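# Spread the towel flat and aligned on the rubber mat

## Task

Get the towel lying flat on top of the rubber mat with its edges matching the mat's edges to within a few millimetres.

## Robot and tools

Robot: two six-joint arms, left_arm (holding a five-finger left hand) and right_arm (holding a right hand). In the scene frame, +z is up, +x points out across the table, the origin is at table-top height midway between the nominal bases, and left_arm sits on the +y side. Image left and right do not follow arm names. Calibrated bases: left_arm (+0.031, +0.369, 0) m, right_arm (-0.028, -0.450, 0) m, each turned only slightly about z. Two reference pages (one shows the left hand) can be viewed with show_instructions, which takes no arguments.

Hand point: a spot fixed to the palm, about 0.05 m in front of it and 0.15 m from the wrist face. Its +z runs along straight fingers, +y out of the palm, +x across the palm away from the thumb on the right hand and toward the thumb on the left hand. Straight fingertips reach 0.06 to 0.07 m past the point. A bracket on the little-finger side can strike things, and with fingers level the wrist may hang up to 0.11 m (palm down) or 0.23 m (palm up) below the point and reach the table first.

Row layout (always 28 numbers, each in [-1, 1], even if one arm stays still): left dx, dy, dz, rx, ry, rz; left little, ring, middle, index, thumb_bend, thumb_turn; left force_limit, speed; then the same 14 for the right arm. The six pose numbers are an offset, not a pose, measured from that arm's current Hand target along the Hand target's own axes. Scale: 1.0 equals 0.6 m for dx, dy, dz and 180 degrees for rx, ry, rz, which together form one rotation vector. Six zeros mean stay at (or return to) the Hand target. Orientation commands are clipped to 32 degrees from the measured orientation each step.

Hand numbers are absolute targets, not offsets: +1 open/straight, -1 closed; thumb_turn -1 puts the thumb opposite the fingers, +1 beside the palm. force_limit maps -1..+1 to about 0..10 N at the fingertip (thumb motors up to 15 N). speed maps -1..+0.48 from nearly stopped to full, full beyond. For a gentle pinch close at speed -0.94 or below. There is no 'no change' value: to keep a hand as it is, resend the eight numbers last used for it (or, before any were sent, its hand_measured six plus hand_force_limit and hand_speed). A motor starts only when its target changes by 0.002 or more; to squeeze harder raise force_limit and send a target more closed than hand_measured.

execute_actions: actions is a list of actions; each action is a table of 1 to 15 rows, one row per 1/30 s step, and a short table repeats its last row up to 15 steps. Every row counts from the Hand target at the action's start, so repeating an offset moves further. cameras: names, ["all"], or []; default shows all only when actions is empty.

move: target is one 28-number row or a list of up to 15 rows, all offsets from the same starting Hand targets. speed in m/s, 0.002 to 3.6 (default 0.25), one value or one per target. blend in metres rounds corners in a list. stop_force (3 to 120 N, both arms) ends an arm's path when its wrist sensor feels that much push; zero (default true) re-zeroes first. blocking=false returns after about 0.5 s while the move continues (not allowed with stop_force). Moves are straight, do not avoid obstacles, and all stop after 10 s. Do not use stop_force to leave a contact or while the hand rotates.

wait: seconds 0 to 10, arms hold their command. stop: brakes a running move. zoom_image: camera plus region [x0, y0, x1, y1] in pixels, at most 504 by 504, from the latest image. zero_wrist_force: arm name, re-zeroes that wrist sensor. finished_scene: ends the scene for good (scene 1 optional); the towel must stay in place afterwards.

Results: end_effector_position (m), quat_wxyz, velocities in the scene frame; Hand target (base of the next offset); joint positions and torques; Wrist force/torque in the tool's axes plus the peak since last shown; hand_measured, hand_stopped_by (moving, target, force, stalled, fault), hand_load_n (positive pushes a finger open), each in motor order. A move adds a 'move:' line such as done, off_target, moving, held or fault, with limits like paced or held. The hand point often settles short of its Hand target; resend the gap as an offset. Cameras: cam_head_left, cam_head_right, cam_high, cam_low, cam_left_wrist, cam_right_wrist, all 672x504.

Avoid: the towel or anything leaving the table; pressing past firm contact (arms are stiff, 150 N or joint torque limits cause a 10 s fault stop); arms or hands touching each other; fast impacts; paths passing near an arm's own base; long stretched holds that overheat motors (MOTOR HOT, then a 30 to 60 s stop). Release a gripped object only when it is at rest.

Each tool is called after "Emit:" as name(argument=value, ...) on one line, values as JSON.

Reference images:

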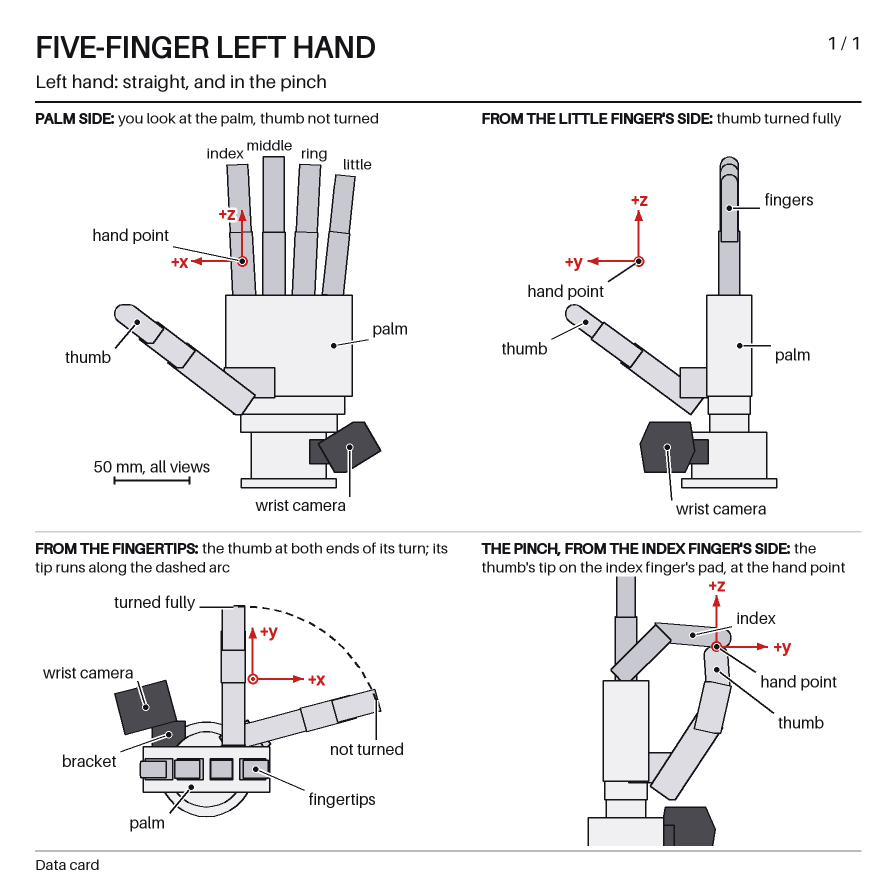

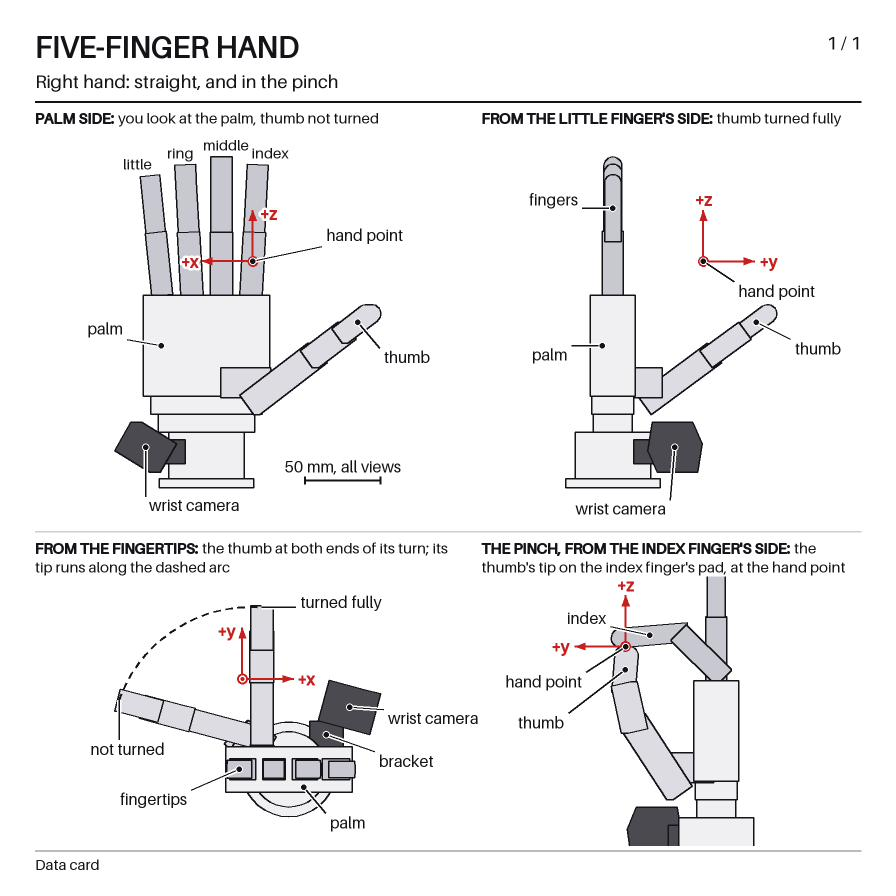

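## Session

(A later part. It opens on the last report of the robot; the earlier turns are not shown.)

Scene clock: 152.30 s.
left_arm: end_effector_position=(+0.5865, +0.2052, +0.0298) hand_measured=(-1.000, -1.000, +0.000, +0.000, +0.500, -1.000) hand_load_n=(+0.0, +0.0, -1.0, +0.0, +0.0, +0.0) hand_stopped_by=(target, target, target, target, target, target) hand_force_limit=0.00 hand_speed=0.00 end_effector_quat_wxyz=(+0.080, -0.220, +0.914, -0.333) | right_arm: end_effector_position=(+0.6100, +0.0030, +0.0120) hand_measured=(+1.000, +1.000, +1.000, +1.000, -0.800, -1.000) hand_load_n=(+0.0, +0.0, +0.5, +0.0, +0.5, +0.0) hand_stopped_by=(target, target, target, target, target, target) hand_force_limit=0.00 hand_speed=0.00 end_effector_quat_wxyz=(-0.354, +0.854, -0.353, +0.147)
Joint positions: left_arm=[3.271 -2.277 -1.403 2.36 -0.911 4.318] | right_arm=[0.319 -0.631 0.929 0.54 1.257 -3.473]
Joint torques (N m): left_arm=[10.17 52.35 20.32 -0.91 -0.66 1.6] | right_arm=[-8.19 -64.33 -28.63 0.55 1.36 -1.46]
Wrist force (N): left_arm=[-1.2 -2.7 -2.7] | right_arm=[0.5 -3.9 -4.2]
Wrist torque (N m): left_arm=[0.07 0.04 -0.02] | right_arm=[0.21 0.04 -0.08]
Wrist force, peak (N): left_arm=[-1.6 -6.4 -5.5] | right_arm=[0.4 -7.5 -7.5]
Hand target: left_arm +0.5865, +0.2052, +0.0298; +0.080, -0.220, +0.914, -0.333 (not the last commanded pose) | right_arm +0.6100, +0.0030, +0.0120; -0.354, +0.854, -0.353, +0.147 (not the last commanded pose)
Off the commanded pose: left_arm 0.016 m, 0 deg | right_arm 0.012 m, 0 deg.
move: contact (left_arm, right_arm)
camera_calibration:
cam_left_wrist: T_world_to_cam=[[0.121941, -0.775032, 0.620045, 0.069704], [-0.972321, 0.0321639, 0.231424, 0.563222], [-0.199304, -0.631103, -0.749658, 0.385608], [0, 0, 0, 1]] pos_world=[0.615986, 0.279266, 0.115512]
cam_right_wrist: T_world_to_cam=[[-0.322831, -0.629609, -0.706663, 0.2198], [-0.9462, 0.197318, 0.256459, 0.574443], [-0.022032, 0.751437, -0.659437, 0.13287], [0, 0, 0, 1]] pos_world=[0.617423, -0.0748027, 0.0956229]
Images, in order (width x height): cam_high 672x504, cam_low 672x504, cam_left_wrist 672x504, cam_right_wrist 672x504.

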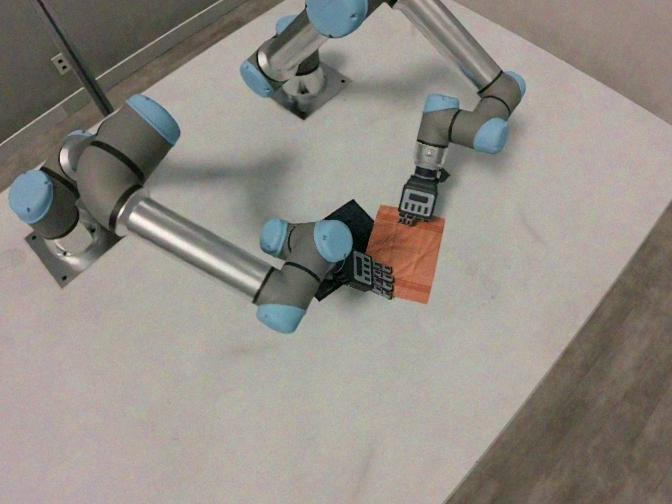

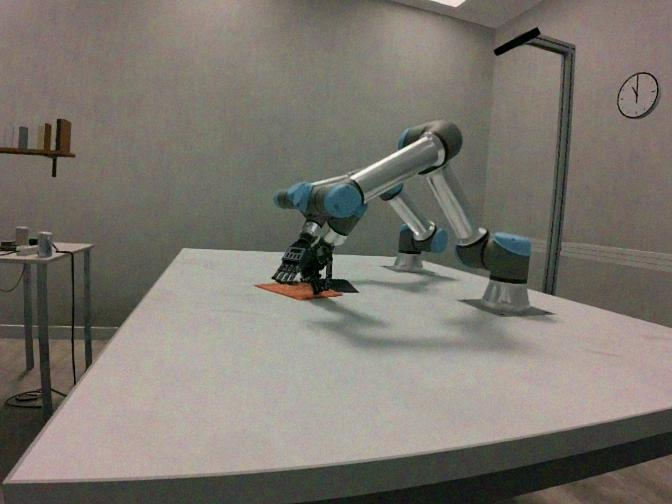

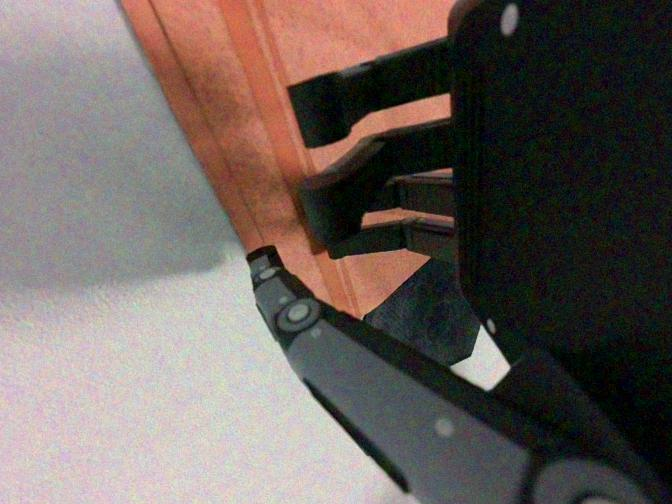

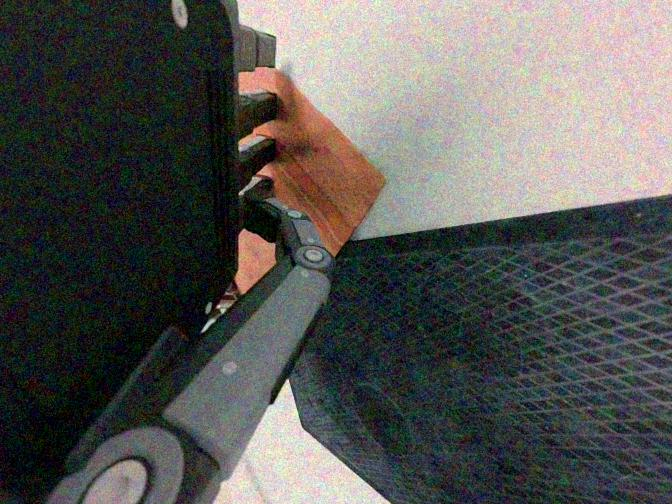

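Emit:
move(target=[0.0472, -0.0127, 0.0113, 0, 0, 0, -1, -1, 0, 0, 0.5, -1, 0, 0, -0.0137, 0.0638, -0.0632, 0, 0, 0, 1, 1, 1, 1, -0.8, -1, 0, 0], speed=0.04, cameras=["cam_left_wrist", "cam_high", "cam_right_wrist", "cam_low"])

Emit:
zoom_image(camera="cam_high", region=[320, 180, 460, 320])

Emit:
zoom_image(camera="cam_low", region=[240, 230, 370, 305])

Scene clock: 155.47 s.
left_arm: end_effector_position=(+0.5659, +0.1831, +0.0296) hand_measured=(-1.000, -1.000, +0.000, +0.000, +0.500, -1.000) hand_load_n=(+0.0, +0.0, -2.0, +0.0, +0.0, +0.0) hand_stopped_by=(target, target, target, target, target, target) hand_force_limit=0.00 hand_speed=0.00 end_effector_quat_wxyz=(+0.080, -0.220, +0.914, -0.333) | right_arm: end_effector_position=(+0.5662, -0.0294, +0.0117) hand_measured=(+1.000, +1.000, +1.000, +1.000, -0.800, -1.000) hand_load_n=(+0.0, +0.0, +1.0, +0.0, +0.0, +0.0) hand_stopped_by=(target, target, target, target, target, target) hand_force_limit=0.00 hand_speed=0.00 end_effector_quat_wxyz=(-0.354, +0.854, -0.353, +0.147)
Joint positions: left_arm=[3.234 -2.235 -1.472 2.414 -0.921 4.273] | right_arm=[0.291 -0.769 1.192 0.422 1.238 -3.495]
Joint torques (N m): left_arm=[9.85 31.39 20.01 -3.5 0.21 2.1] | right_arm=[9.65 -38.62 -28.3 2.44 1.33 1.02]
Wrist force (N): left_arm=[-1.8 -3.0 -3.7] | right_arm=[-0.7 -4.9 -4.1]
Wrist torque (N m): left_arm=[0.09 0.03 0.01] | right_arm=[0.22 0.14 -0.12]
Wrist force, peak (N): left_arm=[-2.0 -2.9 -4.2] | right_arm=[-0.2 -5.8 -4.1]
Hand target: left_arm +0.5659, +0.1832, +0.0295; +0.080, -0.220, +0.914, -0.333 | right_arm +0.5661, -0.0293, +0.0117; -0.354, +0.854, -0.353, +0.147
Off the commanded pose: left_arm 0.000 m, 0 deg | right_arm 0.000 m, 0 deg.
move: done
camera_calibration:
cam_left_wrist: T_world_to_cam=[[0.121941, -0.775032, 0.620045, 0.0552239], [-0.972321, 0.0321639, 0.231424, 0.543852], [-0.199304, -0.631103, -0.749658, 0.367385], [0, 0, 0, 1]] pos_world=[0.595286, 0.257166, 0.115312]
cam_right_wrist: T_world_to_cam=[[-0.322764, -0.6296, -0.706702, 0.185023], [-0.946225, 0.197344, 0.256346, 0.539491], [-0.0219324, 0.751438, -0.659439, 0.156138], [0, 0, 0, 1]] pos_world=[0.573623, -0.107303, 0.0954236]
Images, in order (width x height): cam_high 672x504, cam_low 672x504, cam_left_wrist 672x504, cam_right_wrist 672x504.

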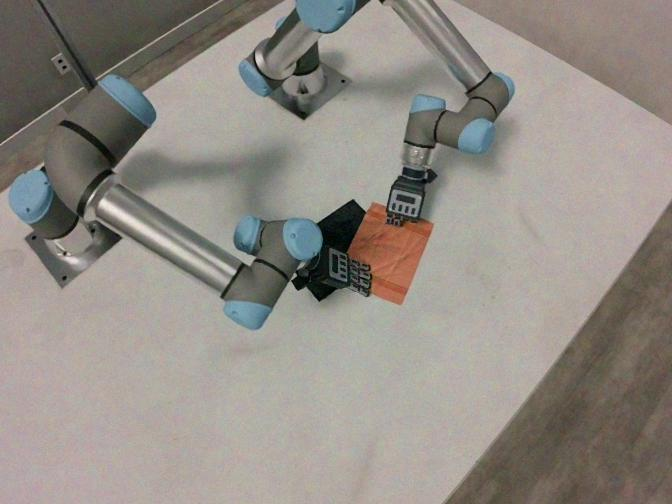

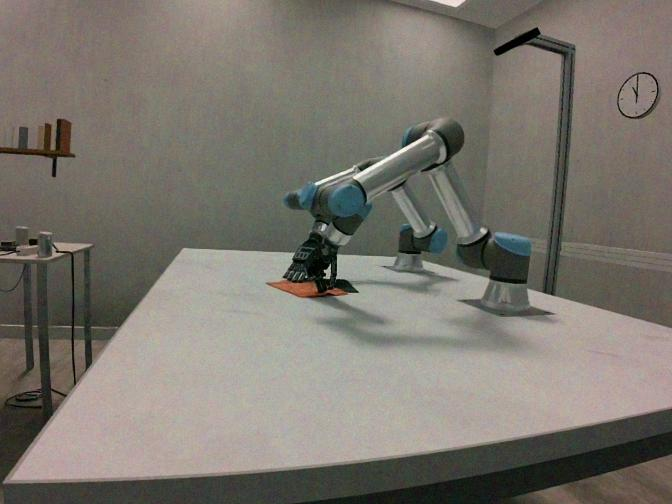

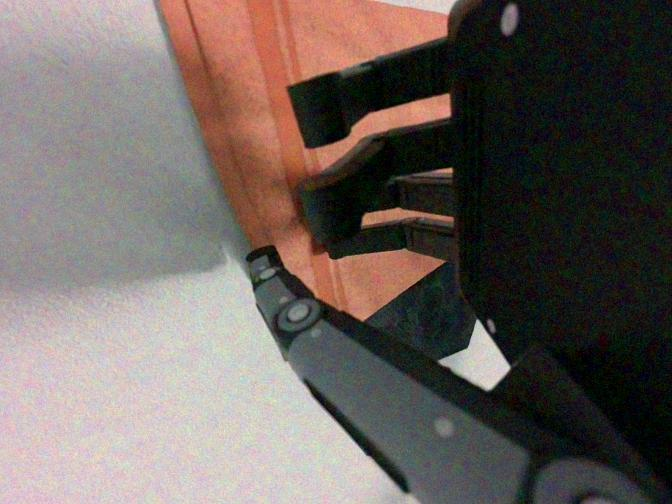

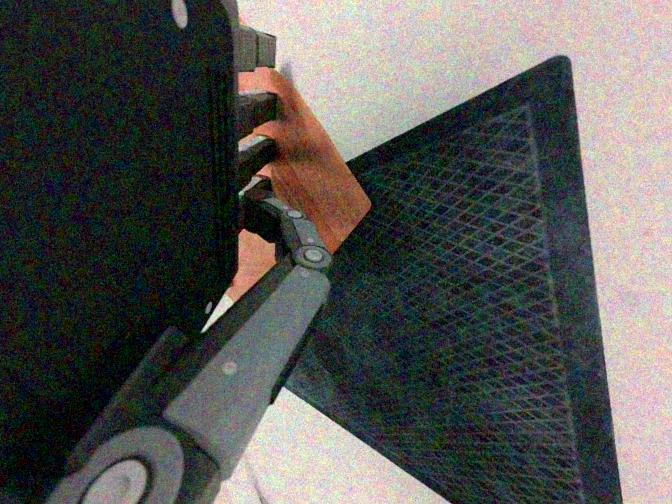

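Scaled by 3.600 from the camera's 672x504 image, which has a finer 960x720 frame.

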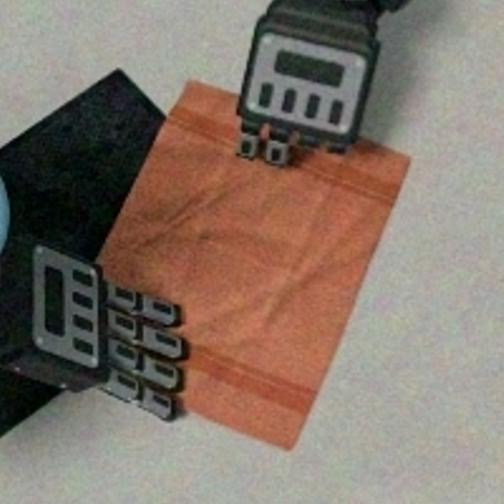

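Scaled by 3.877 from the camera's 672x504 image, which has a finer 960x720 frame.

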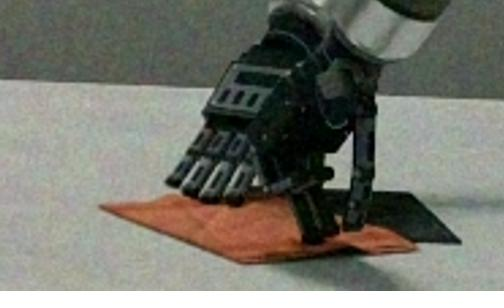

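Emit:
move(target=[[0.0285, -0.0094, 0.0079, 0, 0, 0, -1, -1, 0, 0, 0.5, -1, 0, 0, -0.0101, 0.0375, -0.0375, 0, 0, 0, 1, 1, 1, 1, -0.8, -1, 0, 0],[0.0476, -0.0155, 0.0131, 0, 0, 0, -1, -1, 0, 0, 0.5, -1, 0, 0, -0.0169, 0.0596, -0.0656, 0, 0, 0, 1, 1, 1, 1, -0.8, -1, 0, 0]], speed=0.03, blend=0.003, cameras=["cam_left_wrist", "cam_high", "cam_right_wrist", "cam_low"])

Emit:
zoom_image(camera="cam_high", region=[300, 180, 440, 320])

Emit:
zoom_image(camera="cam_low", region=[240, 230, 370, 305])

Scene clock: 160.40 s.
left_arm: end_effector_position=(+0.5460, +0.1593, +0.0295) hand_measured=(-1.000, -1.000, +0.000, +0.000, +0.500, -1.000) hand_load_n=(+0.0, +0.0, -2.0, +0.0, +0.5, +0.0) hand_stopped_by=(target, target, target, target, target, target) hand_force_limit=0.00 hand_speed=0.00 end_effector_quat_wxyz=(+0.080, -0.220, +0.914, -0.333) | right_arm: end_effector_position=(+0.5214, -0.0598, +0.0142) hand_measured=(+1.000, +1.000, +1.000, +1.000, -0.800, -1.000) hand_load_n=(+0.0, +0.0, +1.0, +0.0, +0.5, +0.0) hand_stopped_by=(target, target, target, target, target, target) hand_force_limit=0.00 hand_speed=0.00 end_effector_quat_wxyz=(-0.354, +0.854, -0.353, +0.147) end_effector_velocity=(+0.001, +0.000, +0.002) end_effector_angular_velocity=(+0.001, -0.002, +0.000)
Joint positions: left_arm=[3.189 -2.197 -1.53 2.466 -0.934 4.22] | right_arm=[0.262 -0.891 1.408 0.336 1.219 -3.518]
Joint velocities: left_arm=[within noise] | right_arm=[0 0 -0.005 0.002 -0.001 0]
Joint torques (N m): left_arm=[7.1 32.54 18.62 -3.18 -0.06 1.54] | right_arm=[4.86 -36.32 -25.66 2.83 0.4 0.88]
Wrist force (N): left_arm=[-2.0 -2.8 -3.6] | right_arm=[0.3 -4.4 -1.1]
Wrist torque (N m): left_arm=[0.15 0.03 0.02] | right_arm=[0.01 0.08 -0.05]
Wrist force, peak (N): left_arm=[-1.6 -3.6 -4.2] | right_arm=[1.8 -13.0 -4.2]
Hand target: left_arm +0.5460, +0.1594, +0.0294; +0.080, -0.220, +0.914, -0.333 | right_arm +0.5214, -0.0597, +0.0142; -0.354, +0.854, -0.353, +0.147
Off the commanded pose: left_arm 0.000 m, 0 deg | right_arm 0.000 m, 0 deg.
move: done
camera_calibration:
cam_left_wrist: T_world_to_cam=[[0.121941, -0.775032, 0.620045, 0.0392668], [-0.972321, 0.0321639, 0.231424, 0.525291], [-0.199304, -0.631103, -0.749658, 0.348324], [0, 0, 0, 1]] pos_world=[0.575386, 0.233366, 0.115212]
cam_right_wrist: T_world_to_cam=[[-0.322735, -0.629606, -0.70671, 0.153175], [-0.946235, 0.197324, 0.256324, 0.502463], [-0.0219325, 0.751438, -0.659439, 0.179648], [0, 0, 0, 1]] pos_world=[0.528823, -0.137703, 0.0979237]
Images, in order (width x height): cam_high 672x504, cam_low 672x504, cam_left_wrist 672x504, cam_right_wrist 672x504.

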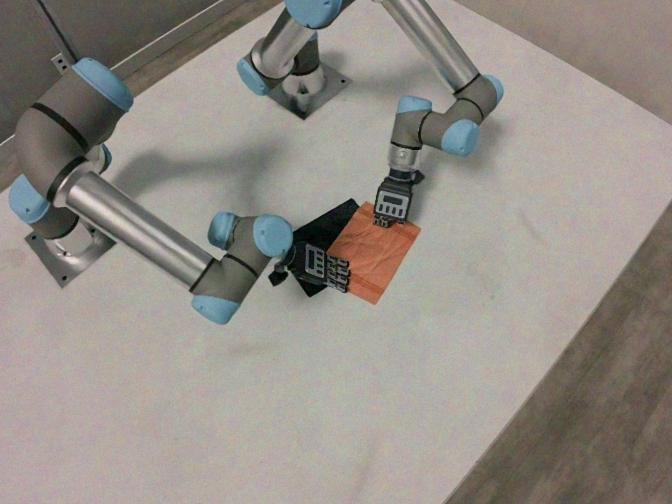

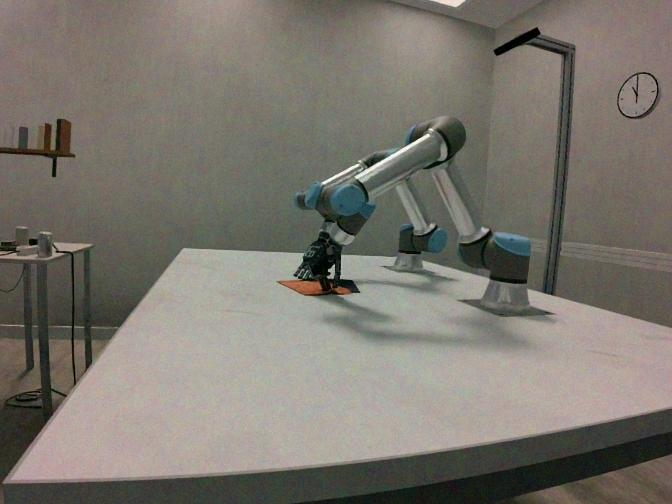

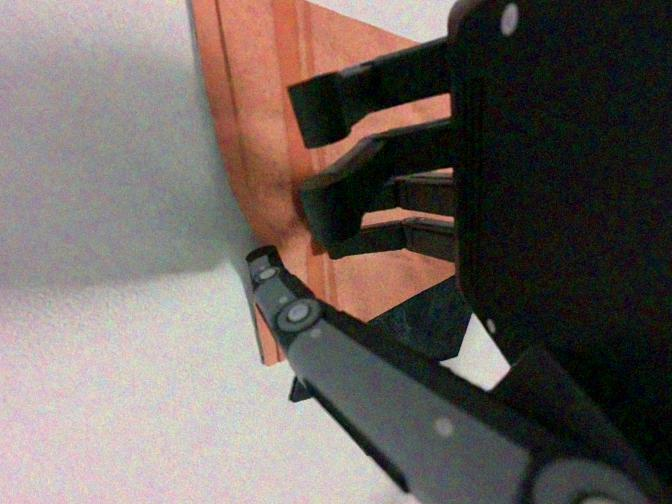

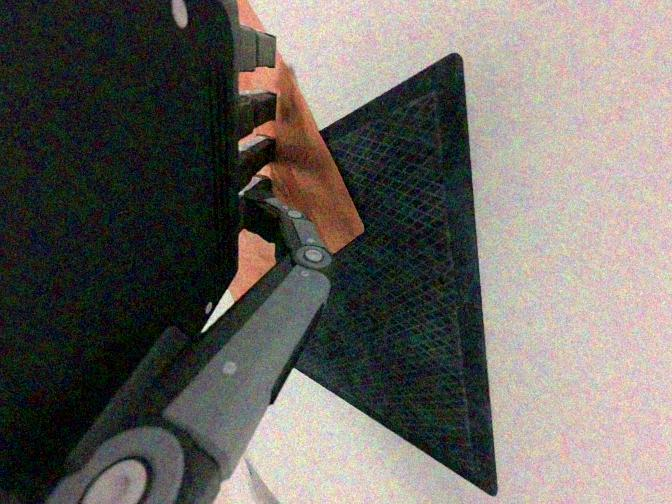

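Scaled by 3.600 from the camera's 672x504 image, which has a finer 960x720 frame.

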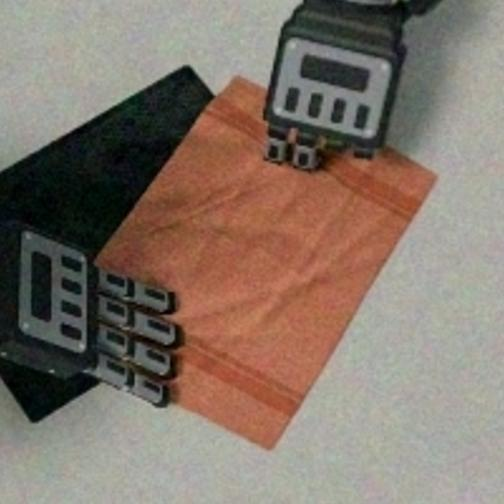

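Scaled by 3.877 from the camera's 672x504 image, which has a finer 960x720 frame.

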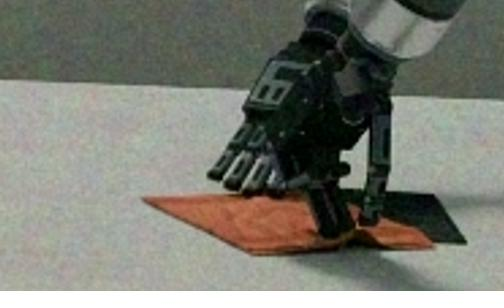

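Emit:
move(target=[[0.0195, -0.007, 0.0059, 0, 0, 0, -1, -1, 0, 0, 0.5, -1, 0, 0, -0.0078, 0.0251, -0.0239, 0, 0, 0, 1, 1, 1, 1, -0.8, -1, 0, 0],[0.039, -0.017, 0.0086, 0, 0, 0, -1, -1, 0, 0, 0.5, -1, 0, 0, -0.0157, 0.0497, -0.0485, 0, 0, 0, 1, 1, 1, 1, -0.8, -1, 0, 0],[0.0487, -0.02, 0.012, 0, 0, 0, -1, -1, 0, 0, 0.5, -1, 0, 0, -0.0196, 0.0619, -0.0608, 0, 0, 0, 1, 1, 1, 1, -0.8, -1, 0, 0]], speed=0.03, blend=0.002, cameras=["cam_left_wrist", "cam_high", "cam_right_wrist", "cam_low"])

Emit:
zoom_image(camera="cam_high", region=[290, 180, 430, 320])

Emit:
zoom_image(camera="cam_low", region=[250, 230, 380, 305])

Scene clock: 167.17 s.
left_arm: end_effector_position=(+0.5262, +0.1337, +0.0317) hand_measured=(-1.000, -1.000, +0.000, +0.000, +0.500, -1.000) hand_load_n=(+0.0, +0.0, -5.5, +0.0, +0.0, +0.0) hand_stopped_by=(target, target, target, target, target, target) hand_force_limit=0.00 hand_speed=0.00 end_effector_quat_wxyz=(+0.080, -0.220, +0.914, -0.333) | right_arm: end_effector_position=(+0.4763, -0.0884, +0.0137) hand_measured=(+1.000, +1.000, +1.000, +1.000, -0.800, -1.000) hand_load_n=(+0.0, +0.0, +2.5, +0.0, +0.0, +0.0) hand_stopped_by=(target, target, target, target, target, target) hand_force_limit=0.00 hand_speed=0.00 end_effector_quat_wxyz=(-0.354, +0.854, -0.353, +0.147)
Joint positions: left_arm=[3.138 -2.159 -1.579 2.513 -0.95 4.159] | right_arm=[0.23 -0.999 1.6 0.261 1.198 -3.544]
Joint torques (N m): left_arm=[7.23 29.99 17.02 -3.9 0.78 1.62] | right_arm=[6.31 -25.19 -19.77 4.89 1.23 0.84]
Wrist force (N): left_arm=[-5.3 -4.1 -7.2] | right_arm=[0.5 -13.0 -4.8]
Wrist torque (N m): left_arm=[0.05 -0.10 0.04] | right_arm=[0.62 0.21 -0.22]
Wrist force, peak (N): left_arm=[-5.6 -4.4 -7.2] | right_arm=[0.9 -14.9 -5.1]
Hand target: left_arm +0.5263, +0.1338, +0.0316; +0.080, -0.220, +0.914, -0.333 | right_arm +0.4763, -0.0883, +0.0137; -0.354, +0.854, -0.353, +0.147
Off the commanded pose: left_arm 0.000 m, 0 deg | right_arm 0.000 m, 0 deg.
move: done
camera_calibration:
cam_left_wrist: T_world_to_cam=[[0.122033, -0.774986, 0.620085, 0.020399], [-0.972312, 0.0320999, 0.23147, 0.506454], [-0.19929, -0.631163, -0.749611, 0.32989], [0, 0, 0, 1]] pos_world=[0.555686, 0.207766, 0.117411]
cam_right_wrist: T_world_to_cam=[[-0.322735, -0.629606, -0.70671, 0.120322], [-0.946235, 0.197324, 0.256324, 0.46554], [-0.0219325, 0.751438, -0.659439, 0.199745], [0, 0, 0, 1]] pos_world=[0.483723, -0.166203, 0.0974237]
Images, in order (width x height): cam_high 672x504, cam_low 672x504, cam_left_wrist 672x504, cam_right_wrist 672x504.

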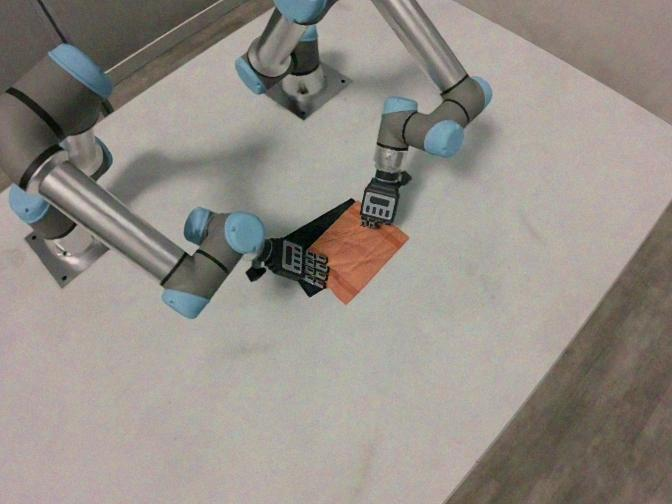

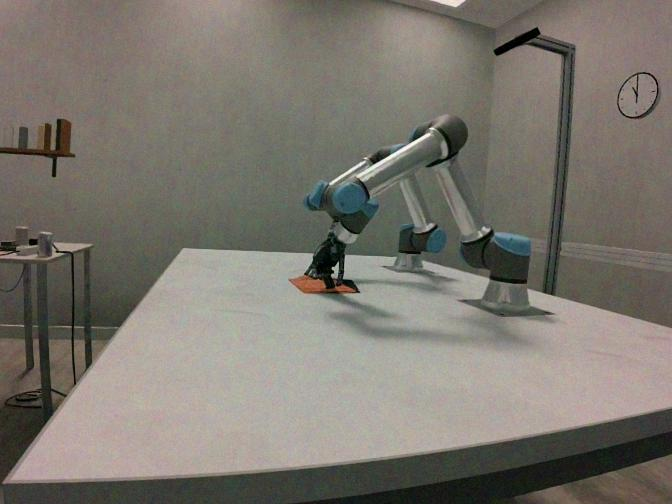

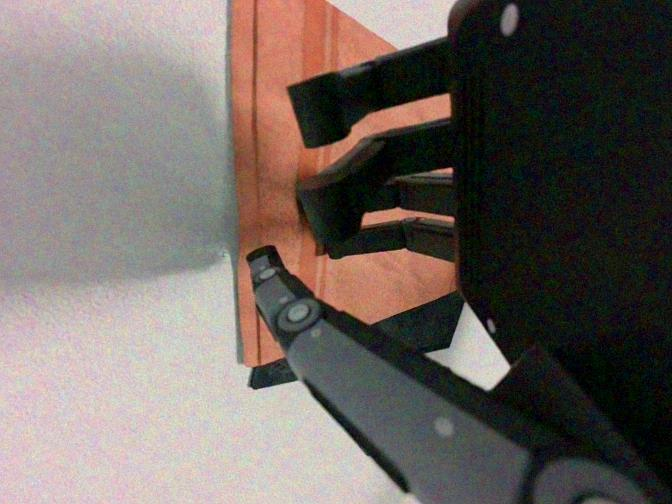

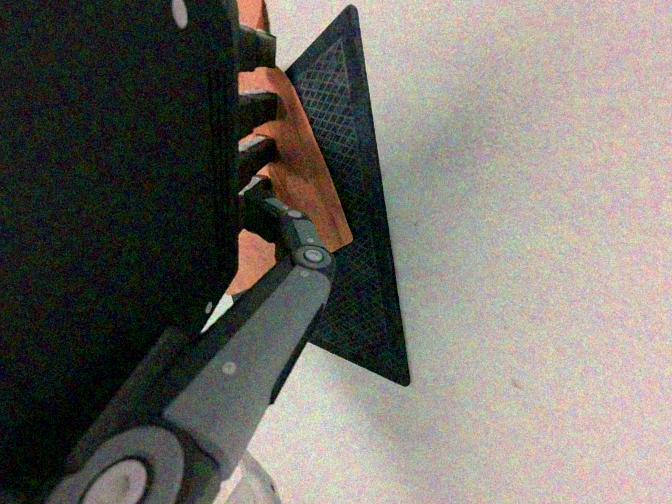

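Scaled by 3.600 from the camera's 672x504 image, which has a finer 960x720 frame.

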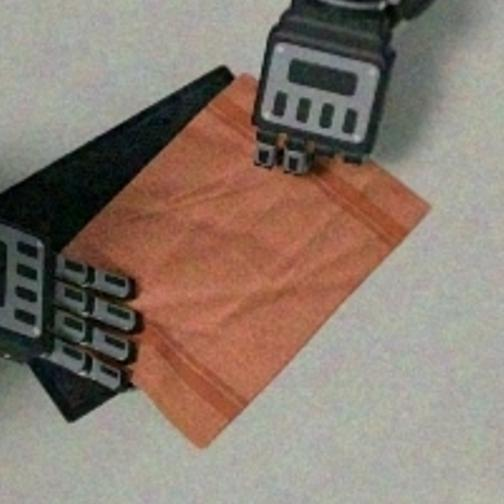

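Scaled by 3.877 from the camera's 672x504 image, which has a finer 960x720 frame.

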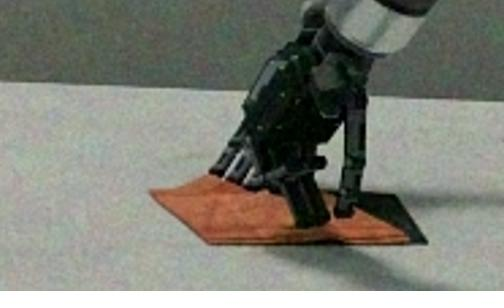

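Emit:
wait(seconds=0.1, cameras=["cam_head_left", "cam_head_right", "cam_high"])

Emit:
zoom_image(camera="cam_head_left", region=[220, 250, 350, 370])

Emit:
zoom_image(camera="cam_high", region=[260, 180, 430, 320])

Scene clock: 169.13 s.
left_arm: end_effector_position=(+0.5263, +0.1338, +0.0316) hand_measured=(-1.000, -1.000, +0.000, +0.000, +0.500, -1.000) hand_load_n=(+0.0, +0.0, -5.0, +0.0, +0.0, +0.0) hand_stopped_by=(target, target, target, target, target, target) hand_force_limit=0.00 hand_speed=0.00 end_effector_quat_wxyz=(+0.080, -0.220, +0.914, -0.333) | right_arm: end_effector_position=(+0.4763, -0.0883, +0.0137) hand_measured=(+1.000, +1.000, +1.000, +1.000, -0.800, -1.000) hand_load_n=(+0.0, +0.0, +2.5, +0.0, +0.0, +0.0) hand_stopped_by=(target, target, target, target, target, target) hand_force_limit=0.00 hand_speed=0.00 end_effector_quat_wxyz=(-0.354, +0.854, -0.353, +0.147)
Joint positions: left_arm=[3.138 -2.159 -1.579 2.513 -0.95 4.16] | right_arm=[0.231 -0.999 1.599 0.261 1.198 -3.544]
Joint torques (N m): left_arm=[11.07 26.3 17.08 -3.62 2.4 2.33] | right_arm=[11.22 -25.27 -22.18 4 2.43 1.16]
Wrist force (N): left_arm=[-5.1 -4.0 -6.9] | right_arm=[0.3 -12.8 -4.5]
Wrist torque (N m): left_arm=[0.07 -0.14 0.04] | right_arm=[0.60 0.25 -0.26]
Wrist force, peak (N): left_arm=[-5.1 -4.9 -7.9] | right_arm=[0.4 -13.2 -5.4]
Hand target: left_arm +0.5263, +0.1338, +0.0316; +0.080, -0.220, +0.914, -0.333 | right_arm +0.4763, -0.0883, +0.0137; -0.354, +0.854, -0.353, +0.147
Off the commanded pose: left_arm 0.000 m, 0 deg | right_arm 0.000 m, 0 deg.
wait: 0.10 s; at rest from the start
Images, in order (width x height): cam_head_left 672x504, cam_head_right 672x504, cam_high 672x504.

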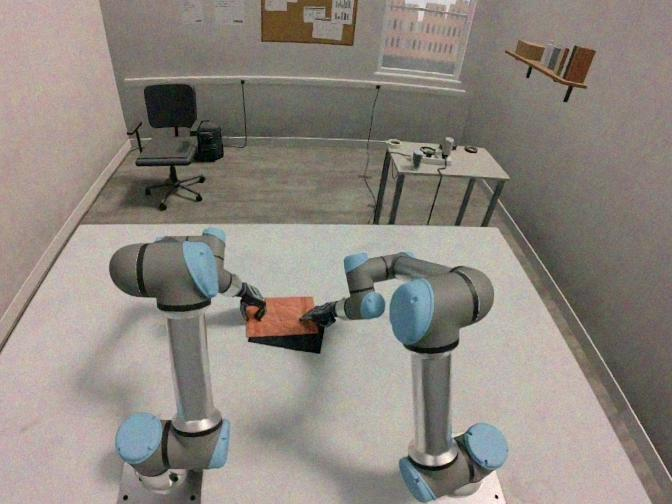

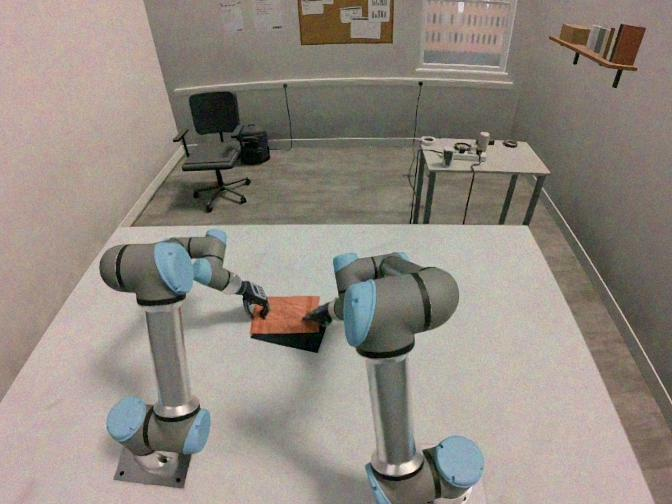

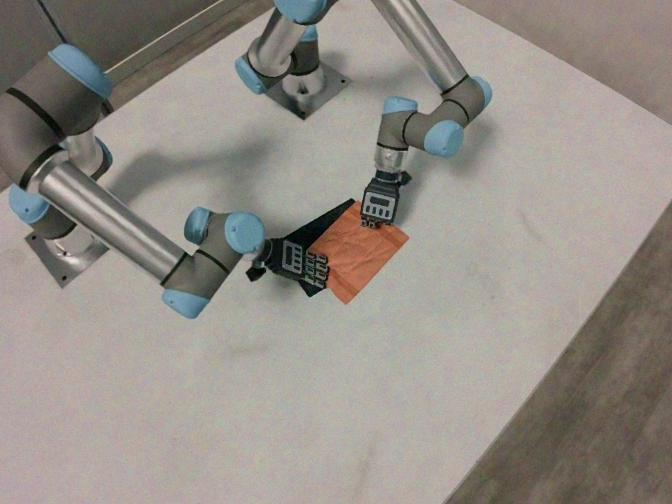

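Scaled by 3.877 from the camera's 672x504 image, which has a finer 960x720 frame.

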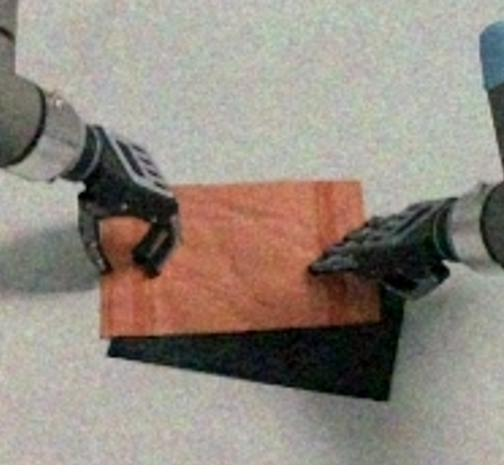

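Scaled by 2.965 from the camera's 672x504 image, which has a finer 960x720 frame.

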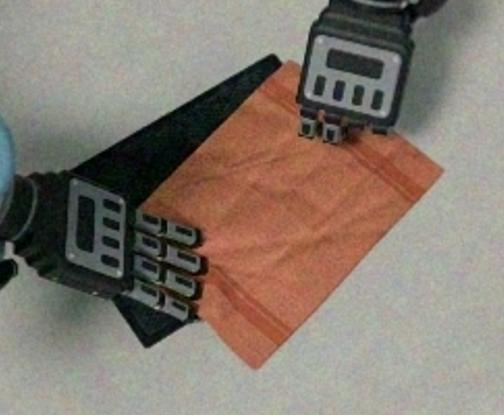

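Emit:
move(target=[0.0517, -0.018, 0.0141, 0, 0, 0, -1, -1, 0, 0, 0.5, -1, 0, 0, -0.0436, 0.0675, -0.0695, 0, 0, 0, 1, 1, 1, 1, -0.8, -1, 0, 0], speed=0.03, cameras=["cam_left_wrist", "cam_high", "cam_right_wrist", "cam_low", "cam_head_left"])

Emit:
zoom_image(camera="cam_high", region=[280, 180, 420, 320])

Emit:
zoom_image(camera="cam_head_left", region=[220, 250, 350, 370])

Scene clock: 177.80 s.
left_arm: end_effector_position=(+0.5048, +0.1074, +0.0321) hand_measured=(-1.000, -1.000, +0.000, +0.000, +0.500, -1.000) hand_load_n=(+0.0, +0.0, -3.5, +0.0, +0.0, +0.0) hand_stopped_by=(target, target, target, target, target, target) hand_force_limit=0.00 hand_speed=0.00 end_effector_quat_wxyz=(+0.080, -0.220, +0.914, -0.333) | right_arm: end_effector_position=(+0.4167, -0.1110, +0.0145) hand_measured=(+1.000, +1.000, +1.000, +1.000, -0.800, -1.000) hand_load_n=(+0.0, +0.0, +1.0, +0.0, +0.0, +0.0) hand_stopped_by=(target, target, target, target, target, target) hand_force_limit=0.00 hand_speed=0.00 end_effector_quat_wxyz=(-0.354, +0.854, -0.353, +0.147)
Joint positions: left_arm=[3.081 -2.125 -1.626 2.563 -0.971 4.094] | right_arm=[0.212 -1.124 1.806 0.185 1.187 -3.559]
Joint torques (N m): left_arm=[7.69 32.53 16.21 -3.15 0.62 1.54] | right_arm=[-1.97 -24.35 -23.22 3.36 -0.38 -0.23]
Wrist force (N): left_arm=[-3.8 -2.9 -4.6] | right_arm=[0.7 -6.0 -2.2]
Wrist torque (N m): left_arm=[0.09 -0.06 0.05] | right_arm=[0.17 0.15 -0.10]
Wrist force, peak (N): left_arm=[-5.5 -4.5 -7.9] | right_arm=[1.5 -14.3 -4.9]
Hand target: left_arm +0.5049, +0.1075, +0.0321; +0.080, -0.220, +0.914, -0.333 | right_arm +0.4168, -0.1109, +0.0145; -0.354, +0.854, -0.353, +0.147
Off the commanded pose: left_arm 0.000 m, 0 deg | right_arm 0.000 m, 0 deg.
move: done
camera_calibration:
cam_left_wrist: T_world_to_cam=[[0.122, -0.775034, 0.62003, 0.00241267], [-0.972314, 0.0321159, 0.231462, 0.486397], [-0.199304, -0.631102, -0.749658, 0.309327], [0, 0, 0, 1]] pos_world=[0.534286, 0.181466, 0.117812]
cam_right_wrist: T_world_to_cam=[[-0.322735, -0.629606, -0.70671, 0.0874235], [-0.946235, 0.197324, 0.256324, 0.413398], [-0.0219325, 0.751438, -0.659439, 0.215948], [0, 0, 0, 1]] pos_world=[0.424123, -0.188803, 0.0982237]
Images, in order (width x height): cam_head_left 672x504, cam_high 672x504, cam_low 672x504, cam_left_wrist 672x504, cam_right_wrist 672x504.

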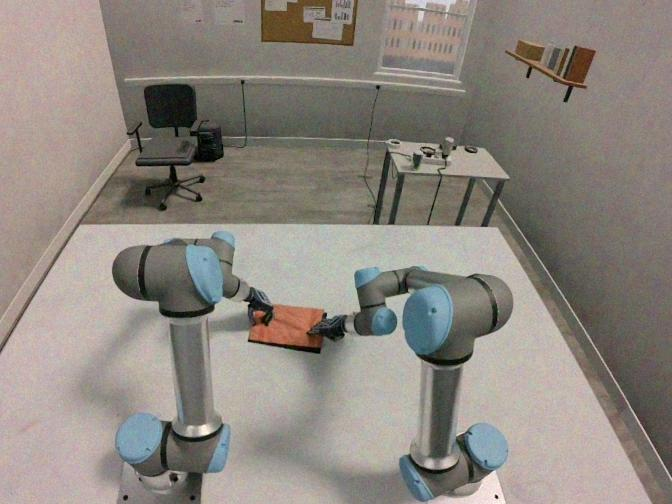

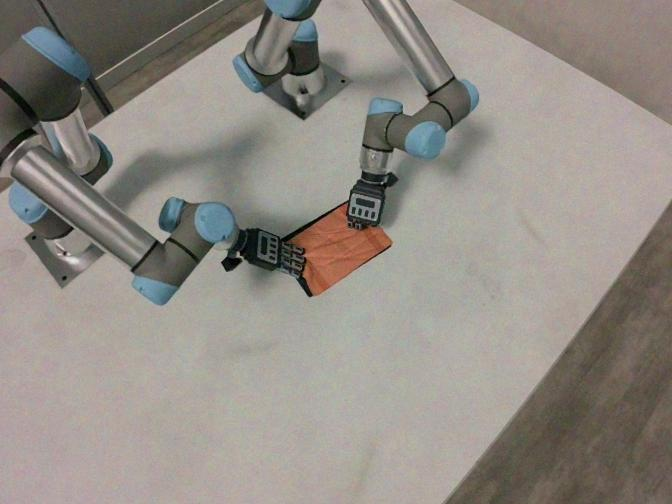

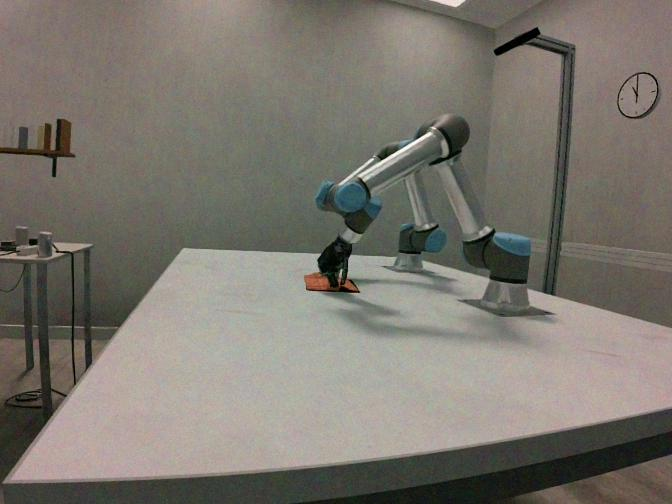

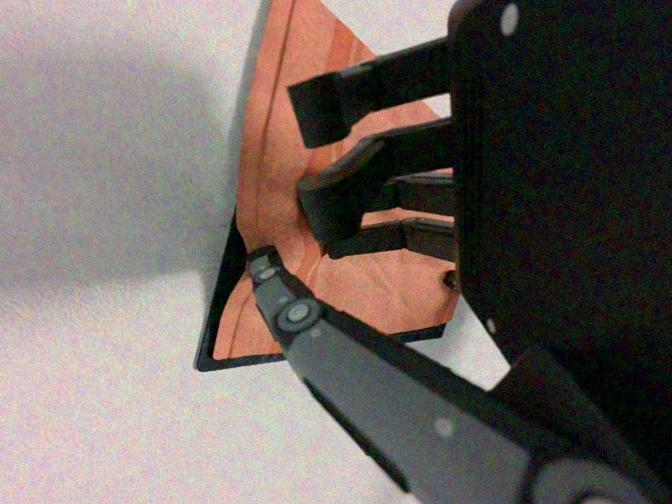

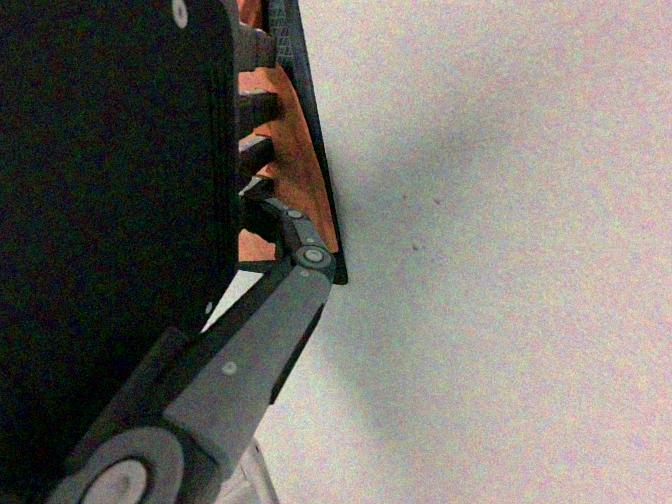

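Scaled by 3.600 from the camera's 672x504 image, which has a finer 960x720 frame.

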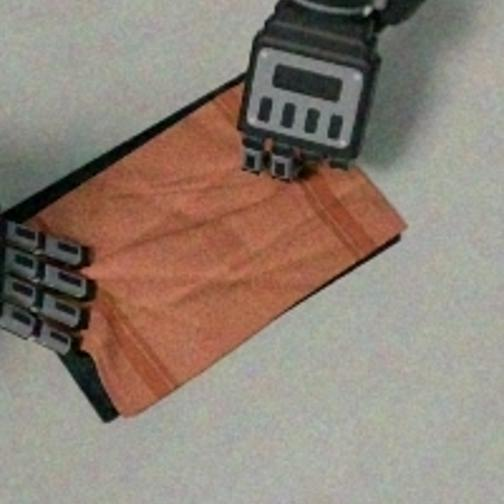

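Scaled by 3.877 from the camera's 672x504 image, which has a finer 960x720 frame.

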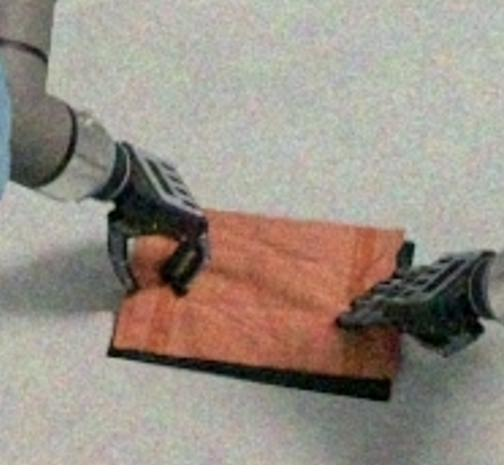

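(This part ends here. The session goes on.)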